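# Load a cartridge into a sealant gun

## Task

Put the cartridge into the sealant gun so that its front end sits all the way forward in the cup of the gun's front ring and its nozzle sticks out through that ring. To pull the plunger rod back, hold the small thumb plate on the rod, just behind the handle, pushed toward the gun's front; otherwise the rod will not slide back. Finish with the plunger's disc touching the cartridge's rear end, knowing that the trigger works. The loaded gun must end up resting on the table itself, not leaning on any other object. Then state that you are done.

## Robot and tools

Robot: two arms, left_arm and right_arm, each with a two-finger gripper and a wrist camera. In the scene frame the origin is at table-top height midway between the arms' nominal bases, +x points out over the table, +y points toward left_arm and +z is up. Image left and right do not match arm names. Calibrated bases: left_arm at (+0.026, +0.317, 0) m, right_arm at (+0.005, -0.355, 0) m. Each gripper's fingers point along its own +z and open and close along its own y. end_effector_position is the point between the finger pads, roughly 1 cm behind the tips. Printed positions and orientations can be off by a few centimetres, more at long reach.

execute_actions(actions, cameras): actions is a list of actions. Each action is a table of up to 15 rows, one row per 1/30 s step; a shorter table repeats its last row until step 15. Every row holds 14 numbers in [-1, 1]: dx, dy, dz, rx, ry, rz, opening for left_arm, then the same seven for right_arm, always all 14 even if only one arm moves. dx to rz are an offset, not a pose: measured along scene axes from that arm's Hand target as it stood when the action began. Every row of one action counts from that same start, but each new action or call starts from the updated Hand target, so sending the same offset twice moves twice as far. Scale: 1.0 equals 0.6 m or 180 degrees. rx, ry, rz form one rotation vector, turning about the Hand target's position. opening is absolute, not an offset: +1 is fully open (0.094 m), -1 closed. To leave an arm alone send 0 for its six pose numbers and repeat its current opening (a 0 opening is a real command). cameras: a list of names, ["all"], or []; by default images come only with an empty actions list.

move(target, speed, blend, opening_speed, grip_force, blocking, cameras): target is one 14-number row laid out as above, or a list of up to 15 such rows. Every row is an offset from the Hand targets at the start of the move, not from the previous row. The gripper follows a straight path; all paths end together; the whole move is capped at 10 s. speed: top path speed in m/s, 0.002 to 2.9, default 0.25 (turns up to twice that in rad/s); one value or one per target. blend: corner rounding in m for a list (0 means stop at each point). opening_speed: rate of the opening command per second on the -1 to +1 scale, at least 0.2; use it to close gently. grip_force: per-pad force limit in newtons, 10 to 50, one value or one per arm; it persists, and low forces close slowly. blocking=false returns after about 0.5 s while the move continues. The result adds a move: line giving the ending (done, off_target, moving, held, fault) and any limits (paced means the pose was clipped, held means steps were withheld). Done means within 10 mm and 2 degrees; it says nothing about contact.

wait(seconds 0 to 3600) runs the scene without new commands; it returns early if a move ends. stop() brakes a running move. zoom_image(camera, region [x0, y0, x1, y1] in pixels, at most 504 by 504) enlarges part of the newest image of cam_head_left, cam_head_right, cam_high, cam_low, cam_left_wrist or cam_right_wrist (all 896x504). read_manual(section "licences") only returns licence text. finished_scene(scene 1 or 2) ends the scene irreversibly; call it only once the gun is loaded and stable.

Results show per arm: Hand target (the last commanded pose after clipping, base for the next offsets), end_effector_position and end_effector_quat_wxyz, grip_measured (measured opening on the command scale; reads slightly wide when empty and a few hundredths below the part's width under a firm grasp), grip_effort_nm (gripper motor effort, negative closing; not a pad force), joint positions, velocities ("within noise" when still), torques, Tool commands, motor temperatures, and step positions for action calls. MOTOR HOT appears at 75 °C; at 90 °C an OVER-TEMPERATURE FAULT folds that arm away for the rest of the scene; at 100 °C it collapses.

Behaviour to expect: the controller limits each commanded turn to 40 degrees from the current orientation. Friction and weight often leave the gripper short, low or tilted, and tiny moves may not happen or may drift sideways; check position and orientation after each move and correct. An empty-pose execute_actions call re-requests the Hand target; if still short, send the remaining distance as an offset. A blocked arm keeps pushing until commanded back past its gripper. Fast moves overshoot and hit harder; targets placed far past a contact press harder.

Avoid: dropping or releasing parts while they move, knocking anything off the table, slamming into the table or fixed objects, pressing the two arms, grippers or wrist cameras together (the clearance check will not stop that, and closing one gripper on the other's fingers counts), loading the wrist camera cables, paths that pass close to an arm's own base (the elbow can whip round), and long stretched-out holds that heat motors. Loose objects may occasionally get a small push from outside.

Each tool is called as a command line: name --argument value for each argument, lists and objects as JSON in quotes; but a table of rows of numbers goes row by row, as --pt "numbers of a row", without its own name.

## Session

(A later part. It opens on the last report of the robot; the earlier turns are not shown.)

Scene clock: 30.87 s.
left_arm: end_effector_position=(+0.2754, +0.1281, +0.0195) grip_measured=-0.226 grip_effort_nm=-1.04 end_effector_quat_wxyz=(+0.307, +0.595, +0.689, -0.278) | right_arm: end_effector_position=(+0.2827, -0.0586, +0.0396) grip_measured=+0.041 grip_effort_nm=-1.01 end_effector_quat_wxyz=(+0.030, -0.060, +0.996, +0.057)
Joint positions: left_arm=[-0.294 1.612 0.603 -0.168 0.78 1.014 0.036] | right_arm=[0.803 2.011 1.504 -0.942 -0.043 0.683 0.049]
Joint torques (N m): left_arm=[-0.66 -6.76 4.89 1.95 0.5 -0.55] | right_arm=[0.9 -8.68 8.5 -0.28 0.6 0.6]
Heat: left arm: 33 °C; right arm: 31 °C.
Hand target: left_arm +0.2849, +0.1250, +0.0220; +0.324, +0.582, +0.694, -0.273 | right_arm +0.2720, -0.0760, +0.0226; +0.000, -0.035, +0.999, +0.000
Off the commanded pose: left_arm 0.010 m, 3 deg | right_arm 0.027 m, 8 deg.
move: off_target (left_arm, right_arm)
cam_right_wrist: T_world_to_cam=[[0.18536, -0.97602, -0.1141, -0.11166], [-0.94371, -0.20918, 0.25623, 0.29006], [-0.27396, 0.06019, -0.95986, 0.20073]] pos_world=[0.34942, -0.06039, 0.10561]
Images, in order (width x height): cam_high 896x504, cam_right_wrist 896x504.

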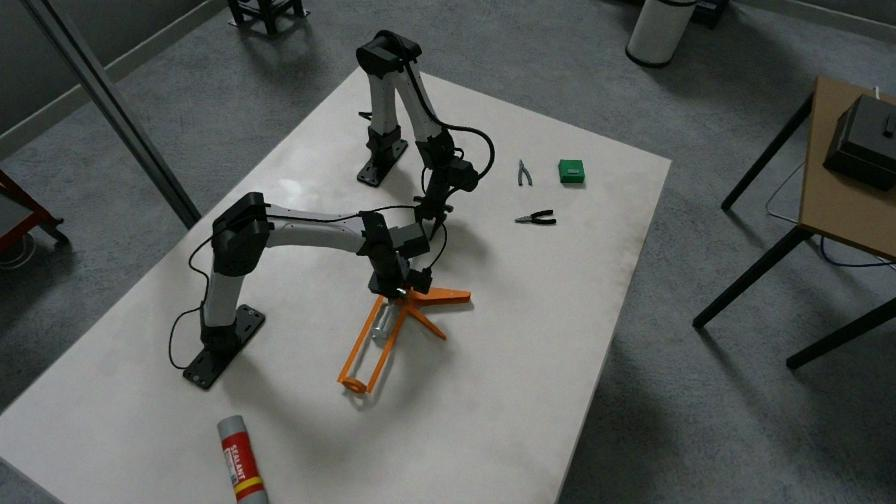

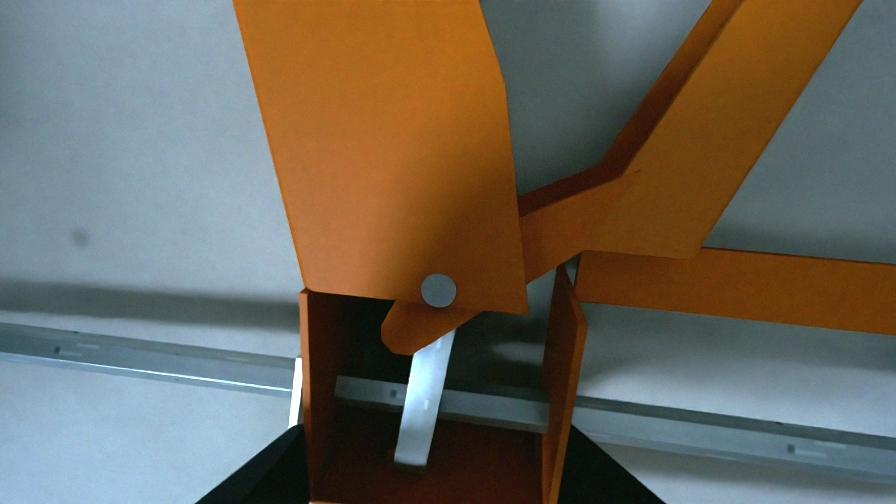

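move --pt "0 0 0 0 0 0 -0.45 0.011 0.0258 0.0 0 0 0 0.0" --pt "0 0 0 0 0 0 -0.45 0.011 0.0258 0.0 0 0 0 0.45" --pt "0 0 0 0 0 0 -0.45 0.011 0.0258 0.0 0 0 0 0.0" --speed 0.1 --opening_speed 1.2 --cameras '["cam_right_wrist", "cam_left_wrist"]'

Scene clock: 56.43 s.
left_arm: end_effector_position=(+0.2778, +0.1272, +0.0203) grip_measured=-0.226 grip_effort_nm=-1.04 end_effector_quat_wxyz=(+0.311, +0.590, +0.692, -0.277) | right_arm: end_effector_position=(+0.2842, -0.0585, +0.0383) grip_measured=+0.036 grip_effort_nm=-0.95 end_effector_quat_wxyz=(+0.020, -0.035, +0.999, +0.021)
Joint positions: left_arm=[-0.295 1.612 0.602 -0.151 0.778 0.994 0.036] | right_arm=[0.818 2.075 1.6 -1.039 -0.002 0.745 0.049]
Joint torques (N m): left_arm=[-0.57 -6.75 4.85 1.83 0.49 -0.39] | right_arm=[0.77 -9.36 8.05 0.2 0.14 0.16]
Motor temperatures (°C): left_arm=[23 34 32 29 23 22 24] | right_arm=[24 31 32 30 22 21 27]
Heat: left arm: 34 °C; right arm: 32 °C.
Hand target: left_arm +0.2849, +0.1250, +0.0220; +0.324, +0.582, +0.694, -0.273 | right_arm +0.2786, -0.0605, +0.0227; +0.000, -0.035, +0.999, +0.000
Off the commanded pose: left_arm 0.008 m, 2 deg | right_arm 0.017 m, 3 deg.
move: off_target (right_arm); target 2's new opening was sent with right_arm's hand 0.020 m and 6 deg from that target; target 3's new opening was sent with right_arm's hand 0.018 m and 3 deg from that target
cam_left_wrist: T_world_to_cam=[[-0.98456, -0.17052, 0.0395, 0.29249], [-0.16888, 0.86609, -0.47049, -0.01132], [0.04602, -0.46989, -0.88152, 0.15237]] pos_world=[0.27905, 0.13128, 0.11743]
cam_right_wrist: T_world_to_cam=[[0.13462, -0.98984, -0.04585, -0.10106], [-0.94711, -0.14214, 0.2877, 0.29557], [-0.2913, 0.0047, -0.95662, 0.20136]] pos_world=[0.3522, -0.05897, 0.10296]
Images, in order (width x height): cam_left_wrist 896x504, cam_right_wrist 896x504.

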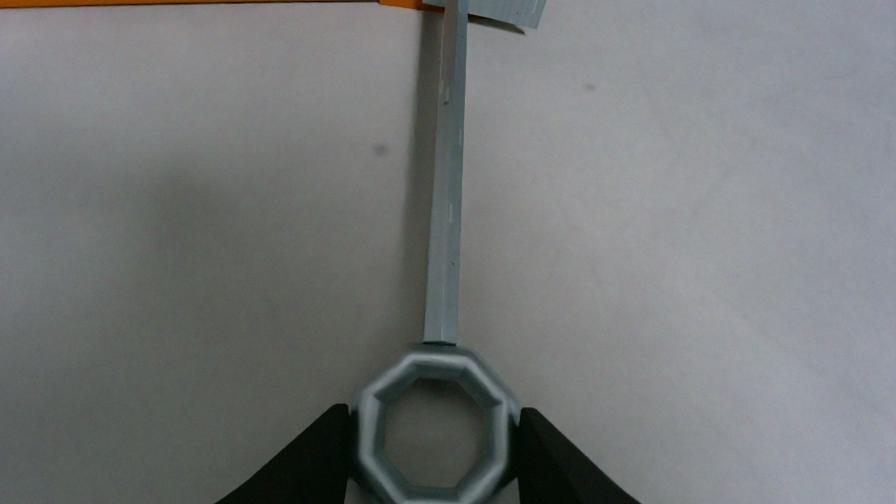

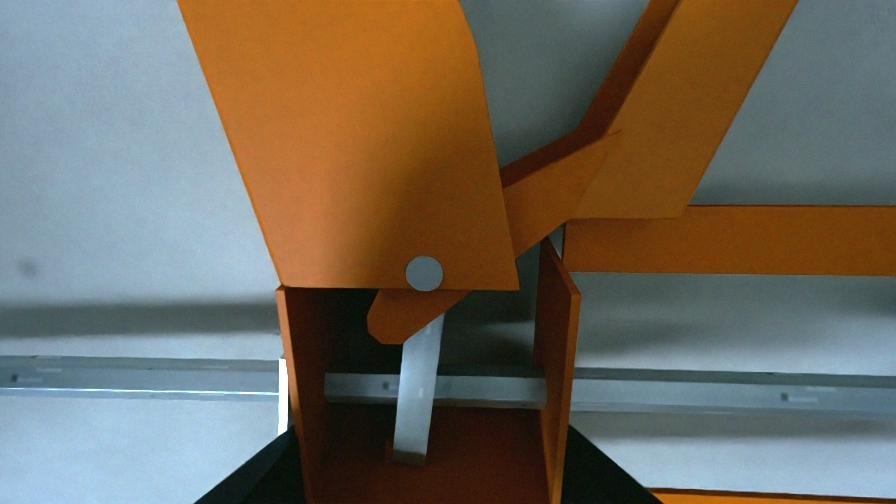

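move --pt "-0.0015 0.0167 0 0 0 0 -0.45 0 -0.0583 0 -0.0444 0 0 0.0" --pt "-0.0085 0.095 -0.002 0 0 0 -0.45 0 -0.0583 0 -0.0444 0 0 0.0" --speed 0.06 --blend '[0.01, 0]' --cameras '["cam_right_wrist", "cam_left_wrist", "cam_high"]'

zoom_image --camera "cam_high" --region '[310, 240, 450, 400]'

Scene clock: 59.67 s.
left_arm: end_effector_position=(+0.2775, +0.1568, +0.0349) grip_measured=-0.227 grip_effort_nm=-1.04 end_effector_quat_wxyz=(+0.357, +0.584, +0.660, -0.311) | right_arm: end_effector_position=(+0.2860, -0.0375, +0.0478) grip_measured=+0.034 grip_effort_nm=-1.01 end_effector_quat_wxyz=(+0.041, -0.040, +0.997, +0.042)
Joint positions: left_arm=[-0.118 1.612 0.602 -0.269 0.956 1.226 0.036] | right_arm=[0.85 2.075 1.633 -1.012 0.002 0.767 0.049]
Joint torques (N m): left_arm=[4.38 -7.79 5.65 0.1 -0.41 0.28] | right_arm=[-3.51 -9.7 5.79 -1.07 1.08 -0.23]
Heat: left arm: 34 °C; right arm: 32 °C.
Hand target: left_arm +0.2799, +0.1820, +0.0208; +0.324, +0.582, +0.694, -0.273 | right_arm +0.2786, -0.0955, +0.0226; -0.002, -0.035, +0.997, -0.069
Off the commanded pose: left_arm 0.029 m, 7 deg | right_arm 0.064 m, 14 deg.
move: off_target (left_arm, right_arm)
cam_left_wrist: T_world_to_cam=[[-0.98962, -0.14263, 0.01776, 0.2944], [-0.12648, 0.80547, -0.57898, -0.0285], [0.06827, -0.57521, -0.81515, 0.18707]] pos_world=[0.27497, 0.17255, 0.13076]
cam_right_wrist: T_world_to_cam=[[0.14727, -0.98561, -0.08293, -0.0818], [-0.95673, -0.16322, 0.24089, 0.30168], [-0.25096, 0.04387, -0.967, 0.20125]] pos_world=[0.35118, -0.04021, 0.11515]
Images, in order (width x height): cam_high 896x504, cam_left_wrist 896x504, cam_right_wrist 896x504.

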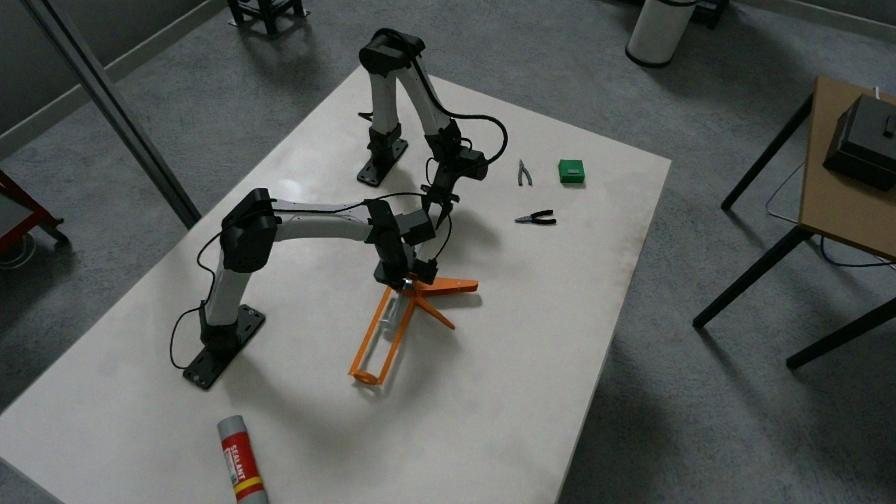

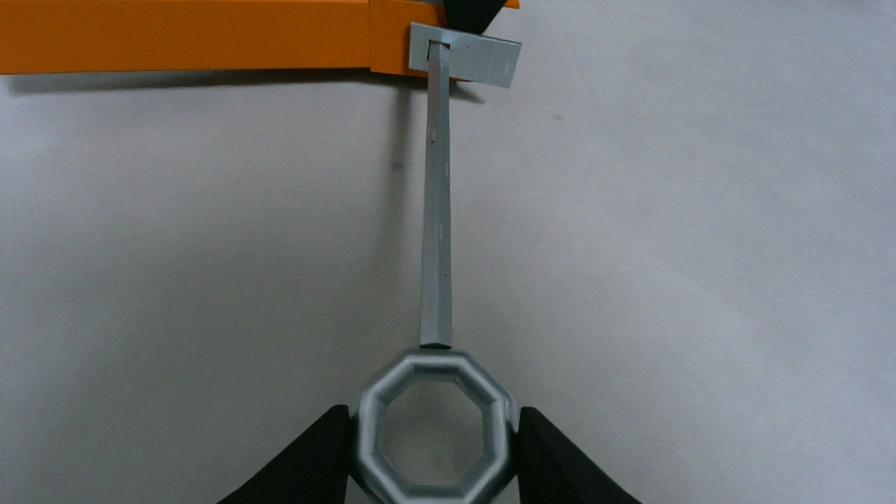

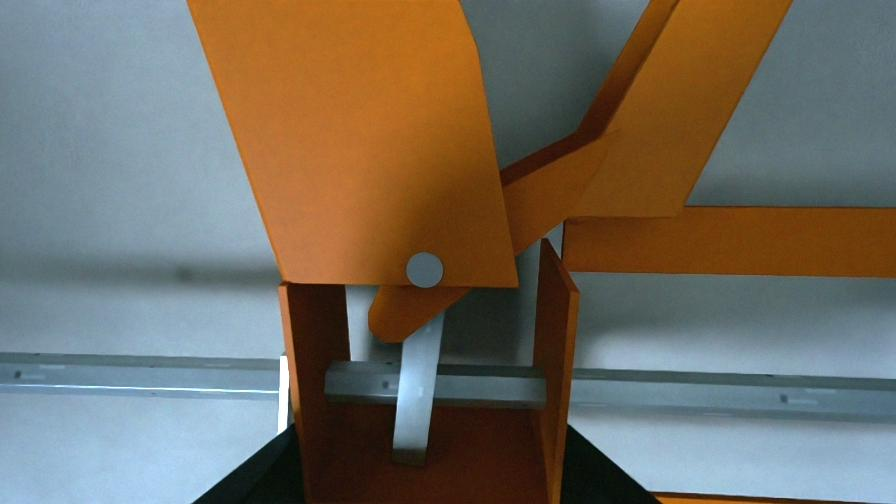

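Scaled by 3.150 from the camera's image (finer frame: 1280x720).

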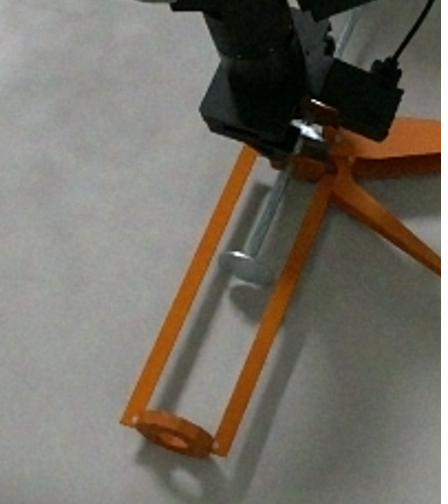

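move --pt "0.005 -0.04 -0.005 0 0 0 -0.45 0.005 0.0908 0.02 0.0444 0 0 0.0" --pt "0.005 -0.04 -0.005 0 0 0 -0.45 0.005 0.0908 0.02 0.0444 0 0 0.83" --speed 0.1 --opening_speed 1.2 --cameras '["cam_right_wrist", "cam_left_wrist"]'

Scene clock: 63.20 s.
left_arm: end_effector_position=(+0.2772, +0.1571, +0.0199) grip_measured=-0.227 grip_effort_nm=-1.04 end_effector_quat_wxyz=(+0.317, +0.583, +0.693, -0.283) | right_arm: end_effector_position=(+0.2796, -0.0439, +0.0410) grip_measured=+0.828 grip_effort_nm=0.14 end_effector_quat_wxyz=(+0.007, -0.039, +0.999, +0.003)
Joint positions: left_arm=[-0.165 1.612 0.602 -0.261 0.837 1.146 0.036] | right_arm=[0.854 2.144 1.719 -1.131 0.006 0.773 0.086]
Joint torques (N m): left_arm=[-0.24 -6.26 4.72 1.45 0.43 -0.19] | right_arm=[-0.06 -11.26 9.62 0.26 0.06 0.16]
Heat: left arm: 34 °C; right arm: 32 °C.
Hand target: left_arm +0.2828, +0.1580, +0.0178; +0.324, +0.582, +0.694, -0.273 | right_arm +0.2815, -0.0410, +0.0346; +0.000, -0.035, +0.999, +0.000
Off the commanded pose: left_arm 0.006 m, 1 deg | right_arm 0.007 m, 1 deg.
move: done; target 2's new opening was sent with right_arm's hand 0.011 m and 4 deg from that target
cam_left_wrist: T_world_to_cam=[[-0.98261, -0.18021, 0.04485, 0.29782], [-0.17905, 0.85535, -0.48613, -0.03264], [0.04924, -0.48571, -0.87273, 0.16746]] pos_world=[0.27855, 0.16292, 0.11693]
cam_right_wrist: T_world_to_cam=[[0.1412, -0.98988, -0.01394, -0.08903], [-0.93906, -0.13838, 0.31466, 0.28921], [-0.31341, -0.03134, -0.9491, 0.20682]] pos_world=[0.34898, -0.04163, 0.10405]
Images, in order (width x height): cam_left_wrist 896x504, cam_right_wrist 896x504.

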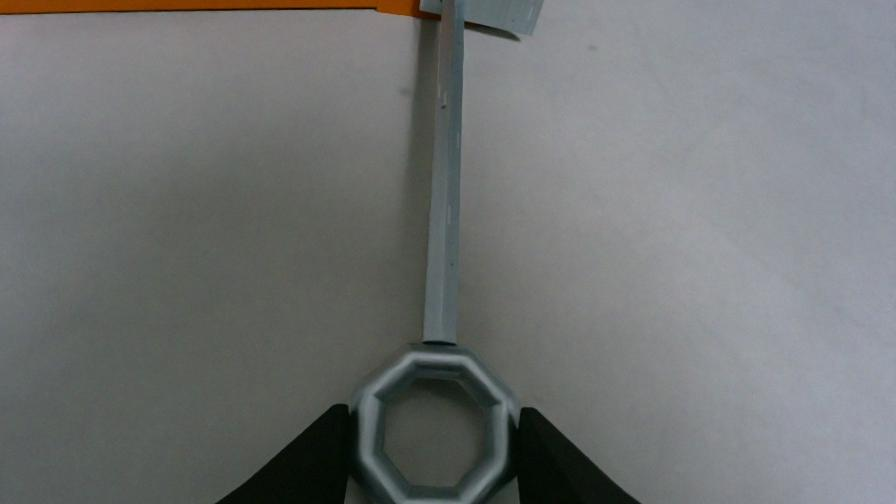

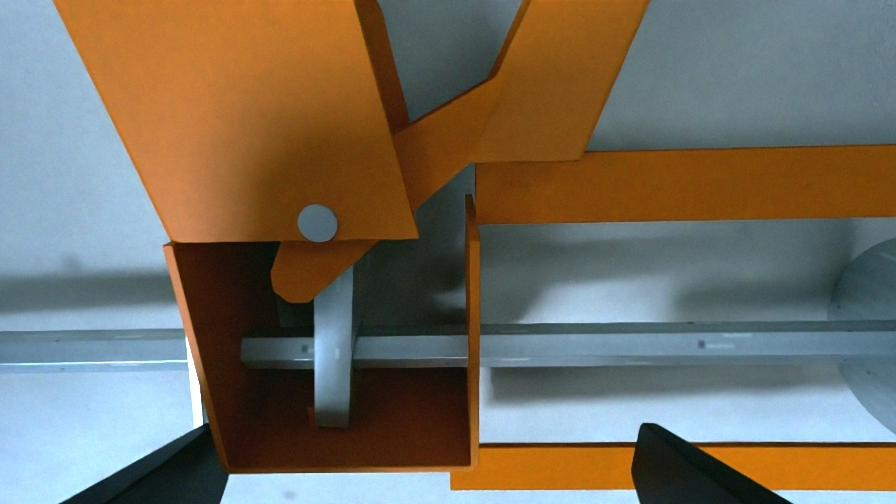

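move --pt "0 0 0 0 0 0 -0.45 0.0 0.0 0.05 0 0 0 0.83" --pt "0 0 0 0 0 0 -0.45 0.0075 0.0317 0.045 0 0 0.0306 0.83" --speed 0.12 --blend '[0.005, 0]' --cameras '["cam_right_wrist"]'

Scene clock: 65.80 s.
left_arm: end_effector_position=(+0.2772, +0.1571, +0.0199) grip_measured=-0.227 grip_effort_nm=-1.04 end_effector_quat_wxyz=(+0.317, +0.583, +0.693, -0.283) | right_arm: end_effector_position=(+0.2885, -0.0259, +0.0692) grip_measured=+0.828 grip_effort_nm=0.13 end_effector_quat_wxyz=(+0.012, -0.074, +0.997, +0.007)
Joint positions: left_arm=[-0.165 1.612 0.602 -0.261 0.837 1.146 0.036] | right_arm=[0.865 2.2 1.922 -1.265 0.006 0.714 0.086]
Joint torques (N m): left_arm=[-0.18 -6.22 4.67 1.46 0.44 -0.19] | right_arm=[0.77 -11.6 10.06 0.18 0.06 -0.01]
Heat: left arm: 34 °C; right arm: 33 °C.
Hand target: left_arm +0.2828, +0.1580, +0.0178; +0.324, +0.582, +0.694, -0.273 | right_arm +0.2861, -0.0220, +0.0616; +0.000, -0.083, +0.997, +0.000
Off the commanded pose: left_arm 0.006 m, 1 deg | right_arm 0.009 m, 2 deg.
move: done
cam_right_wrist: T_world_to_cam=[[0.21082, -0.97731, -0.02043, -0.09131], [-0.92957, -0.2069, 0.30511, 0.28748], [-0.30241, -0.04533, -0.9521, 0.23359]] pos_world=[0.35713, -0.01917, 0.13282]

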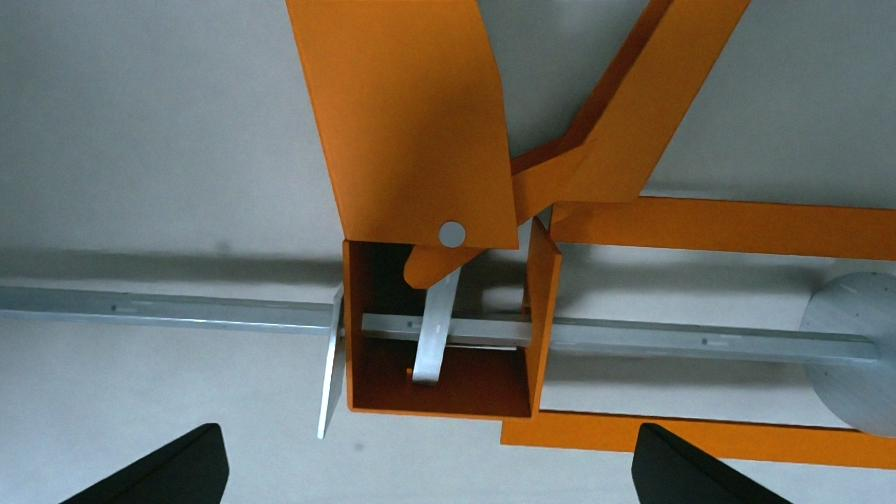

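move --pt "0 0 0 0 0 0 -0.45 0.0 0.0 -0.071 0 0 -0.0167 0.83" --pt "0 0 0 0 0 0 -0.45 0.0 0.0 -0.071 0 0 -0.0167 0.0" --speed 0.12 --opening_speed 0.8 --cameras '["cam_right_wrist", "cam_left_wrist"]'

Scene clock: 68.83 s.
left_arm: end_effector_position=(+0.2775, +0.1574, +0.0196) grip_measured=-0.227 grip_effort_nm=-1.04 end_effector_quat_wxyz=(+0.316, +0.583, +0.693, -0.281) | right_arm: end_effector_position=(+0.2882, -0.0248, +0.0362) grip_measured=+0.102 grip_effort_nm=-0.99 end_effector_quat_wxyz=(+0.008, -0.059, +0.998, +0.005)
Joint positions: left_arm=[-0.165 1.612 0.602 -0.26 0.834 1.146 0.036] | right_arm=[0.867 2.226 1.832 -1.158 0.005 0.747 0.052]
Joint torques (N m): left_arm=[-0.27 -6.19 4.68 1.46 0.46 -0.17] | right_arm=[0.62 -11.99 5.85 0.64 0.07 0.19]
Heat: left arm: 34 °C; right arm: 34 °C.
Hand target: left_arm +0.2828, +0.1580, +0.0178; +0.324, +0.582, +0.694, -0.273 | right_arm +0.2861, -0.0219, +0.0191; +0.000, -0.057, +0.998, +0.000
Off the commanded pose: left_arm 0.006 m, 1 deg | right_arm 0.017 m, 1 deg.
move: off_target (right_arm); target 2's new opening was sent with right_arm's hand 0.018 m and 1 deg from that target
cam_left_wrist: T_world_to_cam=[[-0.98251, -0.18111, 0.04338, 0.29833], [-0.17924, 0.85641, -0.48418, -0.03313], [0.05054, -0.48348, -0.87389, 0.16674]] pos_world=[0.27874, 0.16301, 0.11673]
cam_right_wrist: T_world_to_cam=[[0.18077, -0.98339, -0.01647, -0.08259], [-0.93343, -0.17682, 0.31217, 0.29903], [-0.30989, -0.04106, -0.94988, 0.20428]] pos_world=[0.35736, -0.01996, 0.09934]
Images, in order (width x height): cam_left_wrist 896x504, cam_right_wrist 896x504.

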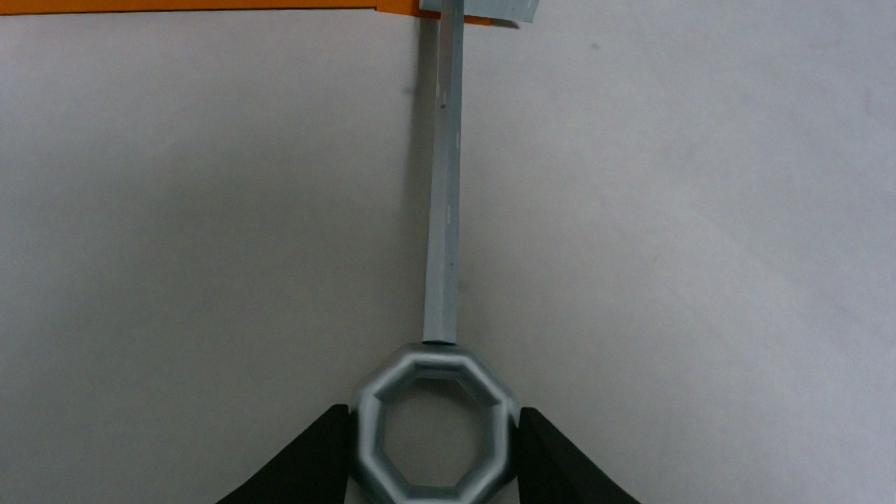

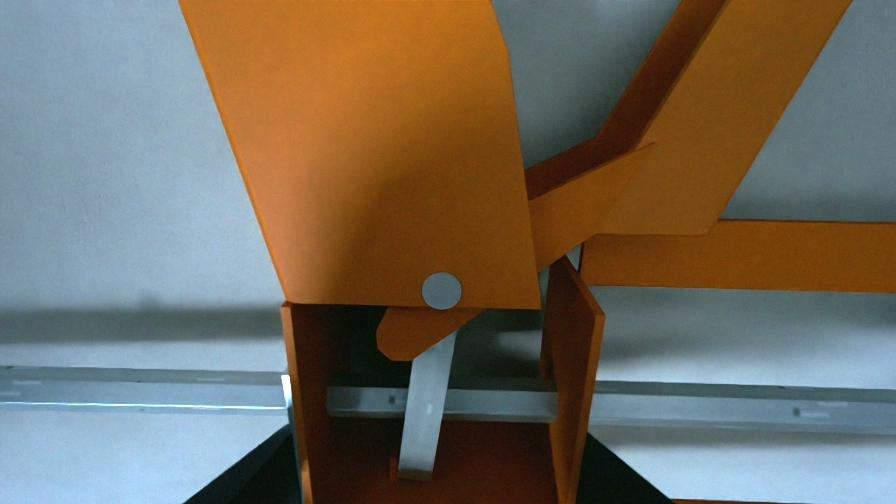

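move --pt "-0.0036 0.0415 -0.0067 0 0 0 -0.45 0.0 -0.0167 0 -0.02 0 0 0.0" --speed 0.04 --cameras '["cam_right_wrist", "cam_left_wrist"]'

Scene clock: 70.43 s.
left_arm: end_effector_position=(+0.2765, +0.1720, +0.0200) grip_measured=-0.227 grip_effort_nm=-1.04 end_effector_quat_wxyz=(+0.331, +0.584, +0.683, -0.289) | right_arm: end_effector_position=(+0.2885, -0.0190, +0.0363) grip_measured=+0.101 grip_effort_nm=-1.01 end_effector_quat_wxyz=(+0.017, -0.060, +0.998, +0.007)
Joint positions: left_arm=[-0.087 1.627 0.602 -0.311 0.887 1.261 0.036] | right_arm=[0.879 2.23 1.838 -1.146 0.015 0.757 0.052]
Joint torques (N m): left_arm=[2.18 -5.74 5.52 0.73 0.23 0.07] | right_arm=[-0.34 -10.76 8.23 -0.09 0.42 0.11]
Heat: left arm: 34 °C; right arm: 34 °C.
Hand target: left_arm +0.2806, +0.1829, +0.0138; +0.324, +0.582, +0.694, -0.273 | right_arm +0.2861, -0.0320, +0.0190; -0.001, -0.057, +0.998, -0.031
Off the commanded pose: left_arm 0.013 m, 2 deg | right_arm 0.022 m, 5 deg.
move: off_target (left_arm, right_arm)
cam_left_wrist: T_world_to_cam=[[-0.98465, -0.1718, 0.03091, 0.29922], [-0.16298, 0.84148, -0.51512, -0.04692], [0.06249, -0.51225, -0.85656, 0.1755]] pos_world=[0.27601, 0.18079, 0.11691]
cam_right_wrist: T_world_to_cam=[[0.18273, -0.98298, -0.01907, -0.07734], [-0.93829, -0.18015, 0.29523, 0.30226], [-0.29364, -0.03605, -0.95523, 0.2004]] pos_world=[0.35658, -0.01435, 0.10072]
Images, in order (width x height): cam_left_wrist 896x504, cam_right_wrist 896x504.

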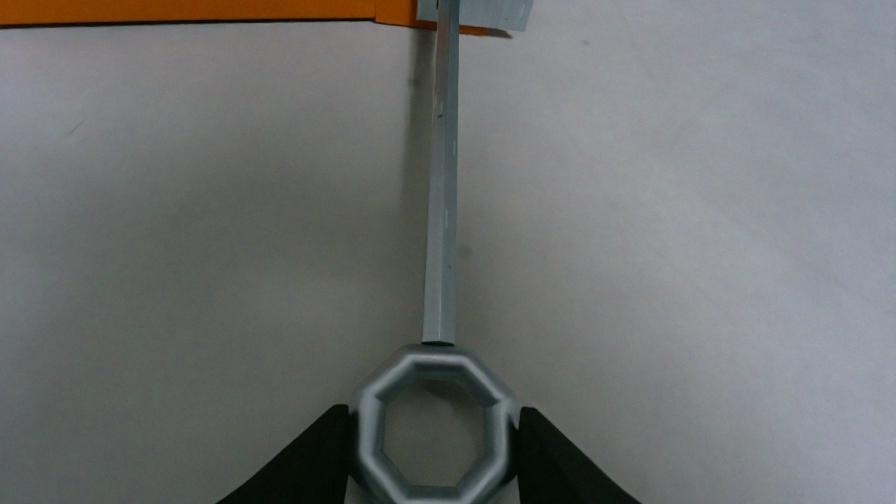

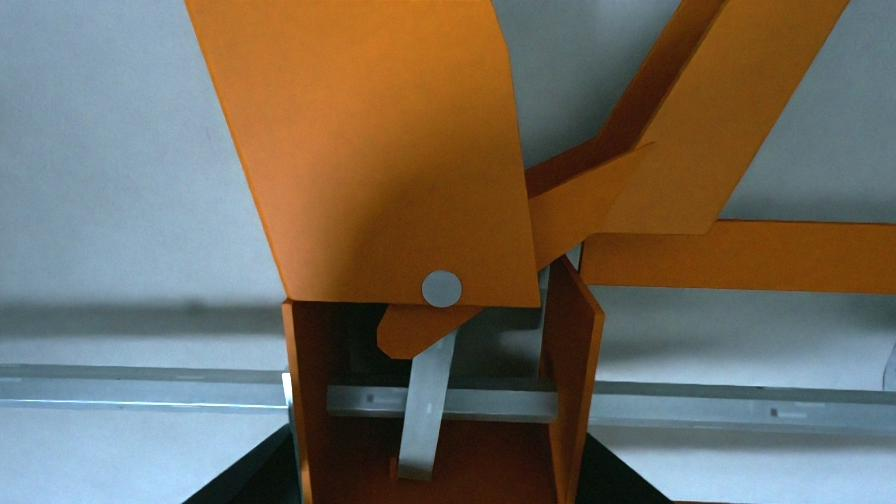

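move --pt "-0.0058 0.0664 0 0 0 0 -0.45 0.0 -0.0167 0 -0.01 0 0 0.0" --speed 0.05 --cameras '["cam_right_wrist", "cam_left_wrist"]'

Scene clock: 72.23 s.
left_arm: end_effector_position=(+0.2706, +0.2086, +0.0201) grip_measured=-0.227 grip_effort_nm=-1.04 end_effector_quat_wxyz=(+0.337, +0.580, +0.680, -0.294) | right_arm: end_effector_position=(+0.2895, -0.0186, +0.0372) grip_measured=+0.101 grip_effort_nm=-1.02 end_effector_quat_wxyz=(+0.019, -0.060, +0.998, +0.007)
Joint positions: left_arm=[0.083 1.668 0.645 -0.525 0.928 1.531 0.036] | right_arm=[0.879 2.23 1.842 -1.146 0.018 0.757 0.052]
Joint torques (N m): left_arm=[2.41 -5.74 6.71 0.24 0.06 0.1] | right_arm=[-0.92 -11.38 6.86 -0.29 0.61 0.04]
Heat: left arm: 34 °C; right arm: 34 °C.
Hand target: left_arm +0.2772, +0.2228, +0.0138; +0.324, +0.582, +0.694, -0.273 | right_arm +0.2861, -0.0421, +0.0190; -0.002, -0.057, +0.997, -0.047
Off the commanded pose: left_arm 0.017 m, 3 deg | right_arm 0.030 m, 7 deg.
move: off_target (left_arm, right_arm)
cam_left_wrist: T_world_to_cam=[[-0.98455, -0.17205, 0.03258, 0.29974], [-0.16288, 0.83151, -0.53109, -0.07628], [0.06429, -0.52819, -0.84669, 0.19733]] pos_world=[0.27, 0.21923, 0.1168]
cam_right_wrist: T_world_to_cam=[[0.18269, -0.98299, -0.01892, -0.07705], [-0.93964, -0.18023, 0.29083, 0.30357], [-0.2893, -0.03535, -0.95659, 0.20036]] pos_world=[0.35729, -0.01395, 0.10191]
Images, in order (width x height): cam_left_wrist 896x504, cam_right_wrist 896x504.

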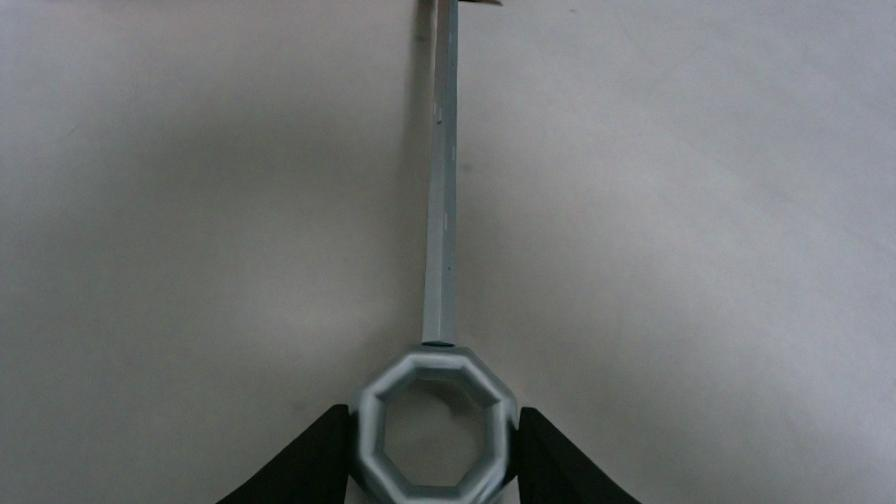

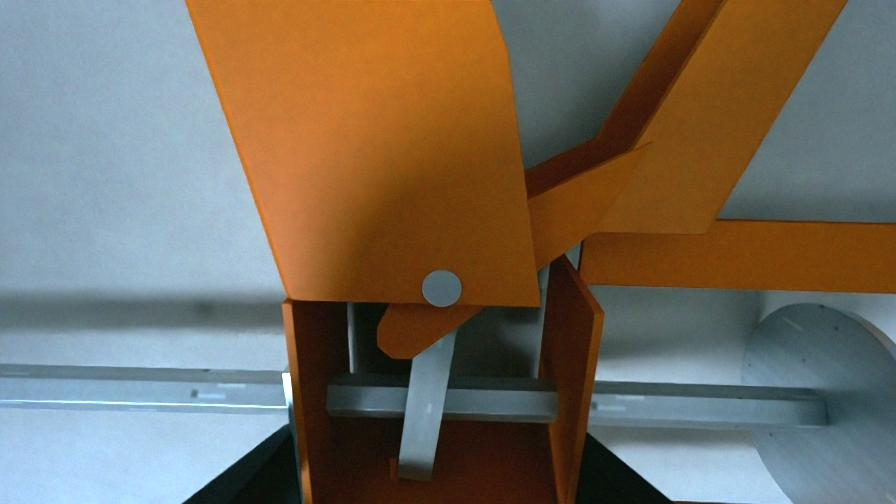

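move --pt "-0.003 0.035 0 0 0 0 -0.45 0.0 0 0 0 0 0 0.0" --speed 0.05 --cameras '["cam_right_wrist"]'

Scene clock: 73.60 s.
left_arm: end_effector_position=(+0.2678, +0.2281, +0.0204) grip_measured=-0.227 grip_effort_nm=-1.04 end_effector_quat_wxyz=(+0.338, +0.579, +0.680, -0.297) | right_arm: end_effector_position=(+0.2901, -0.0181, +0.0379) grip_measured=+0.101 grip_effort_nm=-1.02 end_effector_quat_wxyz=(+0.020, -0.060, +0.998, +0.008)
Joint positions: left_arm=[0.172 1.704 0.683 -0.649 0.929 1.679 0.036] | right_arm=[0.879 2.23 1.844 -1.146 0.019 0.757 0.052]
Joint torques (N m): left_arm=[2.59 -5.87 6.82 0.1 0.01 0.02] | right_arm=[-0.95 -11.37 6.65 -0.3 0.6 0.04]
Heat: left arm: 34 °C; right arm: 34 °C.
Hand target: left_arm +0.2753, +0.2437, +0.0138; +0.324, +0.582, +0.694, -0.273 | right_arm +0.2860, -0.0420, +0.0190; -0.002, -0.057, +0.997, -0.047
Off the commanded pose: left_arm 0.019 m, 4 deg | right_arm 0.031 m, 7 deg.
move: off_target (left_arm)
cam_right_wrist: T_world_to_cam=[[0.18271, -0.98296, -0.02007, -0.07662], [-0.94029, -0.18067, 0.28846, 0.30433], [-0.28717, -0.03383, -0.95728, 0.2007]] pos_world=[0.35779, -0.01354, 0.10281]

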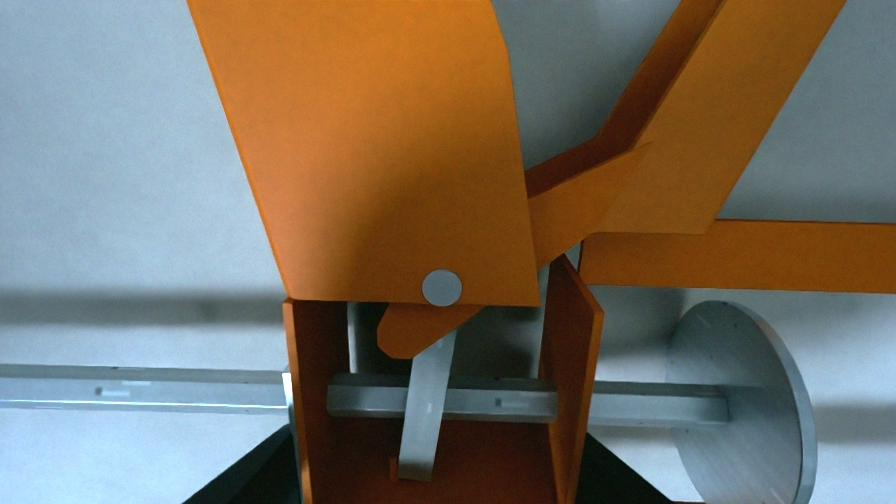

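move --pt "-0.001 0.0133 0 0 0 0 -0.45 0.0 0 0 0 0 0 0.0" --pt "-0.0055 -0.0128 0.001 0 0 0 -0.45 0.0025 0.0367 0.0083 0.03 0 0 0.0" --pt "-0.0055 -0.0128 0.001 0 0 0 -0.45 0.0025 0.0367 0.0083 0.03 0 0 0.6" --pt "-0.0055 -0.0128 0.001 0 0 0 -0.45 0.0025 0.0367 0.11 0.03 0 0 1.0" --speed '[0.05, 0.08, 0.08, 0.15]' --opening_speed 1.5 --cameras '["cam_right_wrist", "cam_left_wrist"]'

Scene clock: 78.57 s.
left_arm: end_effector_position=(+0.2668, +0.2335, +0.0158) grip_measured=-0.227 grip_effort_nm=-1.04 end_effector_quat_wxyz=(+0.319, +0.577, +0.693, -0.291) | right_arm: end_effector_position=(+0.2857, -0.0210, +0.0855) grip_measured=+0.998 grip_effort_nm=0.13 end_effector_quat_wxyz=(+0.007, -0.057, +0.998, +0.000)
Joint positions: left_arm=[0.177 1.706 0.691 -0.661 0.888 1.662 0.036] | right_arm=[0.879 2.231 2.036 -1.367 0.01 0.762 0.094]
Joint torques (N m): left_arm=[-0.42 -8.4 3.81 0.59 0.44 -0.22] | right_arm=[-0.46 -13.45 10.03 0.12 0.02 0.04]
Heat: left arm: 34 °C; right arm: 34 °C.
Hand target: left_arm +0.2721, +0.2360, +0.0144; +0.324, +0.582, +0.694, -0.273 | right_arm +0.2876, -0.0200, +0.0849; +0.000, -0.057, +0.998, +0.000
Off the commanded pose: left_arm 0.006 m, 2 deg | right_arm 0.002 m, 1 deg.
move: done; target 3's new opening was sent with right_arm's hand 0.015 m and 3 deg from that target
cam_left_wrist: T_world_to_cam=[[-0.98121, -0.18418, 0.05755, 0.302], [-0.18807, 0.8461, -0.49874, -0.09703], [0.04317, -0.50019, -0.86484, 0.20639]] pos_world=[0.26917, 0.24096, 0.11272]
cam_right_wrist: T_world_to_cam=[[0.17731, -0.98413, -0.00713, -0.07733], [-0.93316, -0.17042, 0.31648, 0.28175], [-0.31267, -0.04946, -0.94857, 0.2511]] pos_world=[0.35515, -0.01567, 0.14846]
Images, in order (width x height): cam_left_wrist 896x504, cam_right_wrist 896x504.

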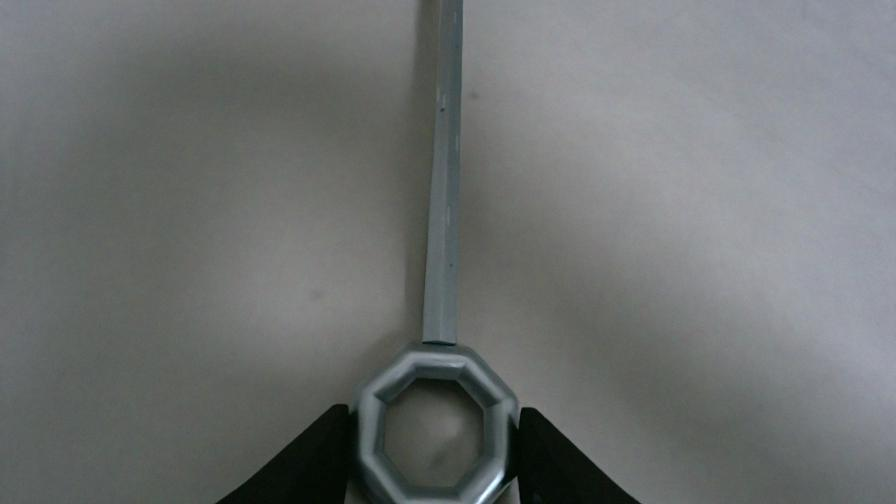

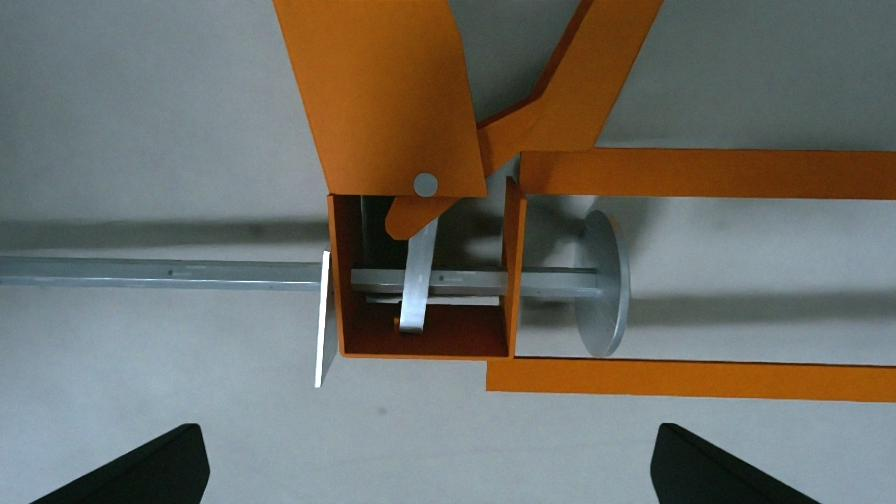

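move --pt "0 0 0 0 0 0 -0.45 0.0 0.0223 0 0 0 0 1.0" --pt "0 0 0 0 0 0 -0.45 -0.0003 0.0223 -0.1107 0 0 0 1.0" --speed 0.12 --cameras '["cam_right_wrist"]'

Scene clock: 81.83 s.
left_arm: end_effector_position=(+0.2669, +0.2336, +0.0156) grip_measured=-0.227 grip_effort_nm=-1.04 end_effector_quat_wxyz=(+0.319, +0.577, +0.694, -0.290) | right_arm: end_effector_position=(+0.2899, -0.0116, +0.0372) grip_measured=+0.998 grip_effort_nm=0.13 end_effector_quat_wxyz=(+0.008, -0.056, +0.998, +0.003)
Joint positions: left_arm=[0.177 1.706 0.691 -0.66 0.887 1.661 0.036] | right_arm=[0.885 2.279 1.924 -1.201 0.008 0.77 0.094]
Joint torques (N m): left_arm=[-0.4 -8.42 3.81 0.59 0.46 -0.21] | right_arm=[0.83 -12.3 5.79 0.71 0.04 0.15]
Heat: left arm: 34 °C; right arm: 35 °C.
Hand target: left_arm +0.2721, +0.2360, +0.0144; +0.324, +0.582, +0.694, -0.273 | right_arm +0.2873, -0.0066, +0.0186; +0.000, -0.057, +0.998, +0.000
Off the commanded pose: left_arm 0.006 m, 2 deg | right_arm 0.019 m, 1 deg.
move: off_target (right_arm)
cam_right_wrist: T_world_to_cam=[[0.17512, -0.98447, -0.01235, -0.06839], [-0.9344, -0.17014, 0.31296, 0.30289], [-0.3102, -0.04327, -0.94969, 0.20647]] pos_world=[0.35905, -0.00686, 0.10045]

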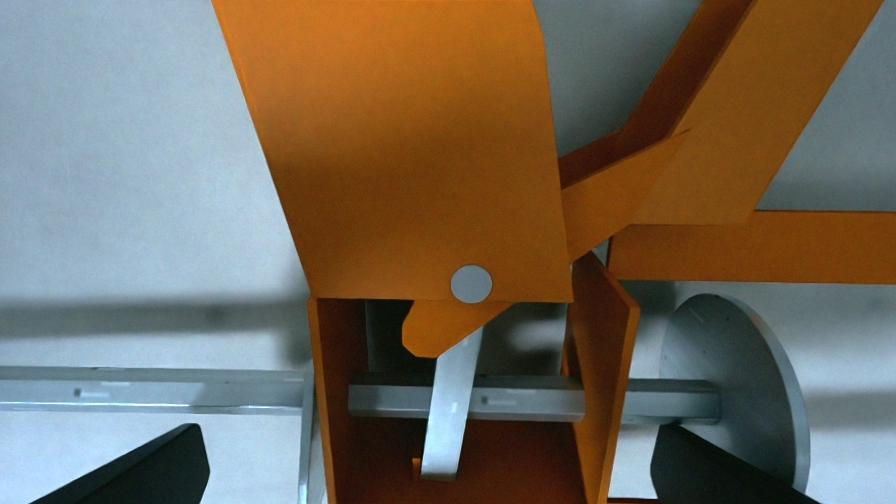

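move --pt "0 0 0 0 0 0 -0.45 0.0 0 0.105 0 0 0 1.0" --pt "0 0 0 0 0 0 -0.45 0.001 -0.0275 0.105 0 0 -0.006 1.0" --speed 0.15 --blend '[0.01, 0]' --cameras '["cam_right_wrist"]'

Scene clock: 84.80 s.
left_arm: end_effector_position=(+0.2669, +0.2336, +0.0156) grip_measured=-0.227 grip_effort_nm=-1.04 end_effector_quat_wxyz=(+0.319, +0.577, +0.694, -0.290) | right_arm: end_effector_position=(+0.2917, -0.0152, +0.0719) grip_measured=+0.998 grip_effort_nm=0.13 end_effector_quat_wxyz=(+0.004, -0.052, +0.999, -0.001)
Joint positions: left_arm=[0.177 1.706 0.691 -0.66 0.887 1.661 0.036] | right_arm=[0.876 2.276 2.058 -1.348 0.008 0.77 0.094]
Joint torques (N m): left_arm=[-0.44 -8.38 3.73 0.57 0.45 -0.2] | right_arm=[-0.69 -19.08 4.98 0.12 0.04 0.1]
Motor temperatures (°C): left_arm=[23 34 31 26 23 22 25] | right_arm=[24 36 33 30 22 21 26]
Heat: left arm: 34 °C; right arm: 36 °C.
Hand target: left_arm +0.2721, +0.2360, +0.0144; +0.324, +0.582, +0.694, -0.273 | right_arm +0.2880, -0.0231, +0.0815; +0.000, -0.047, +0.999, +0.000
Off the commanded pose: left_arm 0.006 m, 2 deg | right_arm 0.013 m, 1 deg.
move: off_target (right_arm); blend cut to 0.0083 m at target 1
cam_right_wrist: T_world_to_cam=[[0.1664, -0.98604, -0.00524, -0.06975], [-0.93362, -0.15926, 0.32092, 0.29257], [-0.31727, -0.04851, -0.94709, 0.24161]] pos_world=[0.36142, -0.01046, 0.13457]

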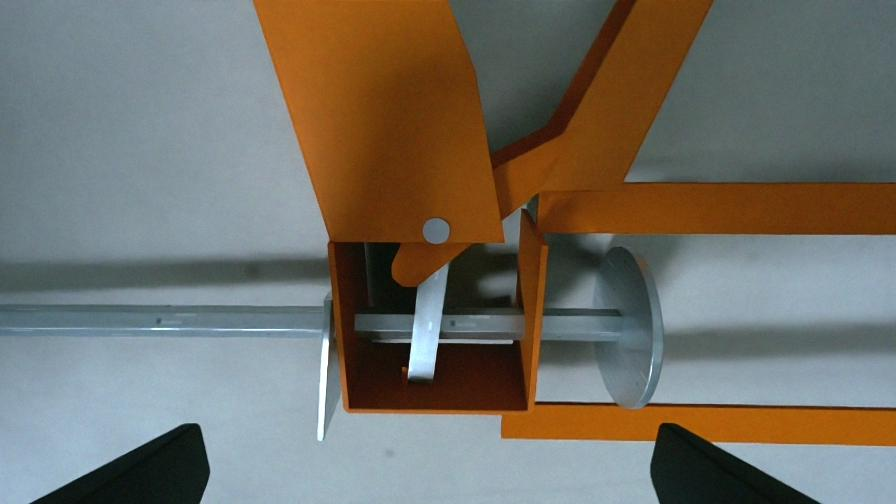

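move --pt "0 0 0 0 0 0 -0.45 -0.001 -0.0083 0.0 0 0 0 1.0" --speed 0.12 --cameras '["cam_right_wrist"]'

Scene clock: 85.93 s.
left_arm: end_effector_position=(+0.2669, +0.2336, +0.0156) grip_measured=-0.227 grip_effort_nm=-1.04 end_effector_quat_wxyz=(+0.319, +0.577, +0.694, -0.290) | right_arm: end_effector_position=(+0.2872, -0.0229, +0.0702) grip_measured=+0.998 grip_effort_nm=0.13 end_effector_quat_wxyz=(-0.003, -0.050, +0.999, -0.009)
Joint positions: left_arm=[0.177 1.706 0.691 -0.66 0.887 1.661 0.036] | right_arm=[0.873 2.257 2.019 -1.349 0.008 0.77 0.094]
Joint torques (N m): left_arm=[-0.4 -8.4 3.78 0.59 0.44 -0.2] | right_arm=[-0.94 -19.08 5.38 0.22 0.03 0.03]
Heat: left arm: 34 °C; right arm: 36 °C.
Hand target: left_arm +0.2721, +0.2360, +0.0144; +0.324, +0.582, +0.694, -0.273 | right_arm +0.2874, -0.0281, +0.0817; +0.001, -0.047, +0.999, +0.000
Off the commanded pose: left_arm 0.006 m, 2 deg | right_arm 0.012 m, 1 deg.
move: off_target (right_arm)
cam_right_wrist: T_world_to_cam=[[0.16308, -0.98658, 0.00793, -0.07662], [-0.92986, -0.15101, 0.3355, 0.28571], [-0.3298, -0.06208, -0.94201, 0.24114]] pos_world=[0.35769, -0.01748, 0.13191]

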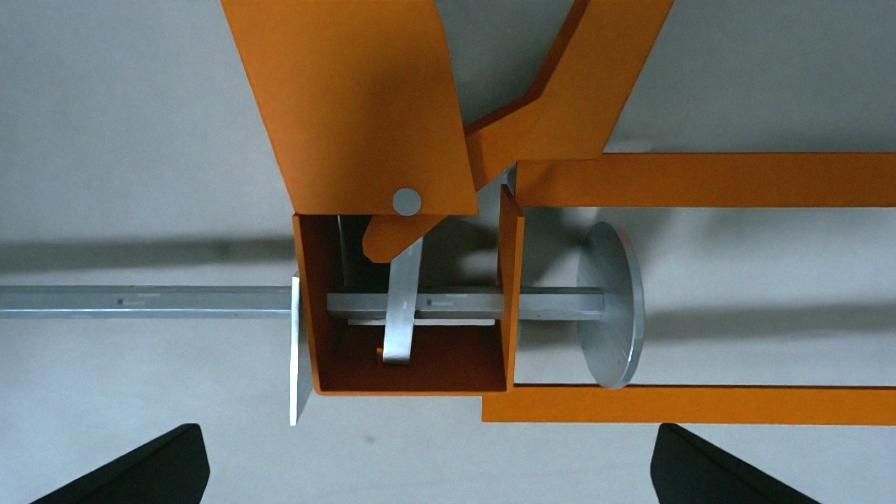

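move --pt "0 0 0 0 0 0 -0.45 0.005 0.01 -0.04 0 0 0 1.0" --speed 0.12 --cameras '["cam_right_wrist"]'

Scene clock: 87.40 s.
left_arm: end_effector_position=(+0.2669, +0.2336, +0.0156) grip_measured=-0.227 grip_effort_nm=-1.04 end_effector_quat_wxyz=(+0.319, +0.577, +0.694, -0.290) | right_arm: end_effector_position=(+0.2897, -0.0200, +0.0600) grip_measured=+0.998 grip_effort_nm=0.13 end_effector_quat_wxyz=(+0.003, -0.050, +0.999, -0.003)
Joint positions: left_arm=[0.177 1.706 0.691 -0.66 0.887 1.661 0.036] | right_arm=[0.873 2.257 1.979 -1.292 0.008 0.77 0.094]
Joint torques (N m): left_arm=[-0.42 -8.43 3.79 0.58 0.44 -0.2] | right_arm=[-0.62 -16.01 5.33 0.43 0.04 0.06]
Heat: left arm: 34 °C; right arm: 37 °C.
Hand target: left_arm +0.2721, +0.2360, +0.0144; +0.324, +0.582, +0.694, -0.273 | right_arm +0.2903, -0.0221, +0.0576; +0.000, -0.047, +0.999, +0.000
Off the commanded pose: left_arm 0.006 m, 2 deg | right_arm 0.003 m, 1 deg.
move: done
cam_right_wrist: T_world_to_cam=[[0.16306, -0.98661, -0.00246, -0.07348], [-0.93325, -0.15505, 0.32403, 0.29344], [-0.32007, -0.05054, -0.94604, 0.23016]] pos_world=[0.35951, -0.01536, 0.12248]

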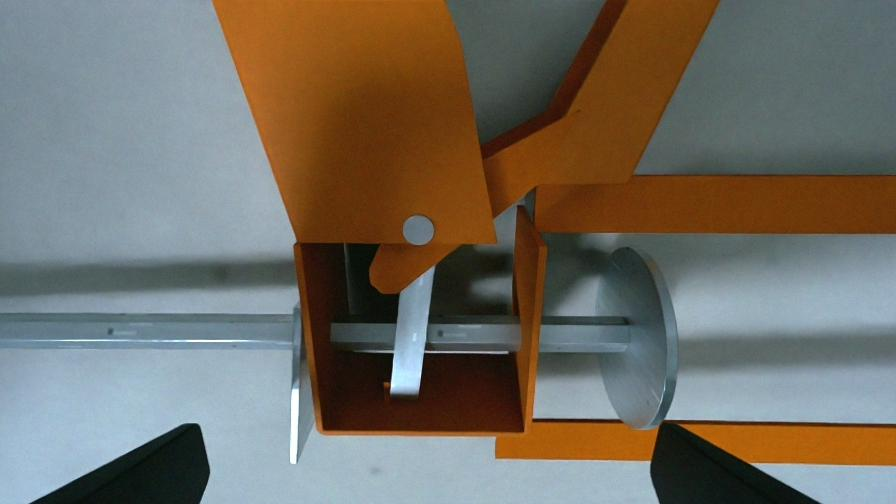

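move --pt "0 0 0 0 0 0 -0.45 0.002 0.0027 -0.0693 0 0 0 1.0" --speed 0.1 --cameras '["cam_right_wrist"]'

Scene clock: 88.70 s.
left_arm: end_effector_position=(+0.2669, +0.2336, +0.0156) grip_measured=-0.227 grip_effort_nm=-1.04 end_effector_quat_wxyz=(+0.319, +0.577, +0.694, -0.290) | right_arm: end_effector_position=(+0.2899, -0.0198, +0.0558) grip_measured=+0.998 grip_effort_nm=0.13 end_effector_quat_wxyz=(+0.017, -0.050, +0.999, +0.013)
Joint positions: left_arm=[0.177 1.706 0.691 -0.66 0.887 1.661 0.036] | right_arm=[0.873 2.212 1.886 -1.203 0.008 0.77 0.094]
Joint torques (N m): left_arm=[-0.49 -8.42 3.74 0.59 0.46 -0.2] | right_arm=[-0.57 -9.22 2.07 1.18 0.04 0.07]
Heat: left arm: 34 °C; right arm: 37 °C.
Hand target: left_arm +0.2721, +0.2360, +0.0144; +0.324, +0.582, +0.694, -0.273 | right_arm +0.2916, -0.0204, +0.0160; +0.001, -0.047, +0.999, +0.000
Off the commanded pose: left_arm 0.006 m, 2 deg | right_arm 0.040 m, 2 deg.
move: off_target (right_arm)
cam_right_wrist: T_world_to_cam=[[0.16342, -0.98609, -0.03023, -0.07185], [-0.94177, -0.16505, 0.29297, 0.29911], [-0.29388, -0.01941, -0.95564, 0.21985]] pos_world=[0.35805, -0.01722, 0.12029]

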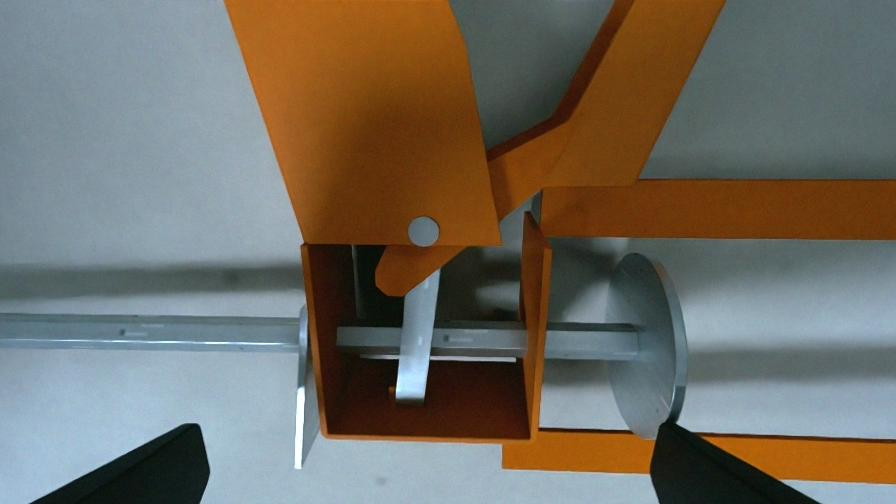

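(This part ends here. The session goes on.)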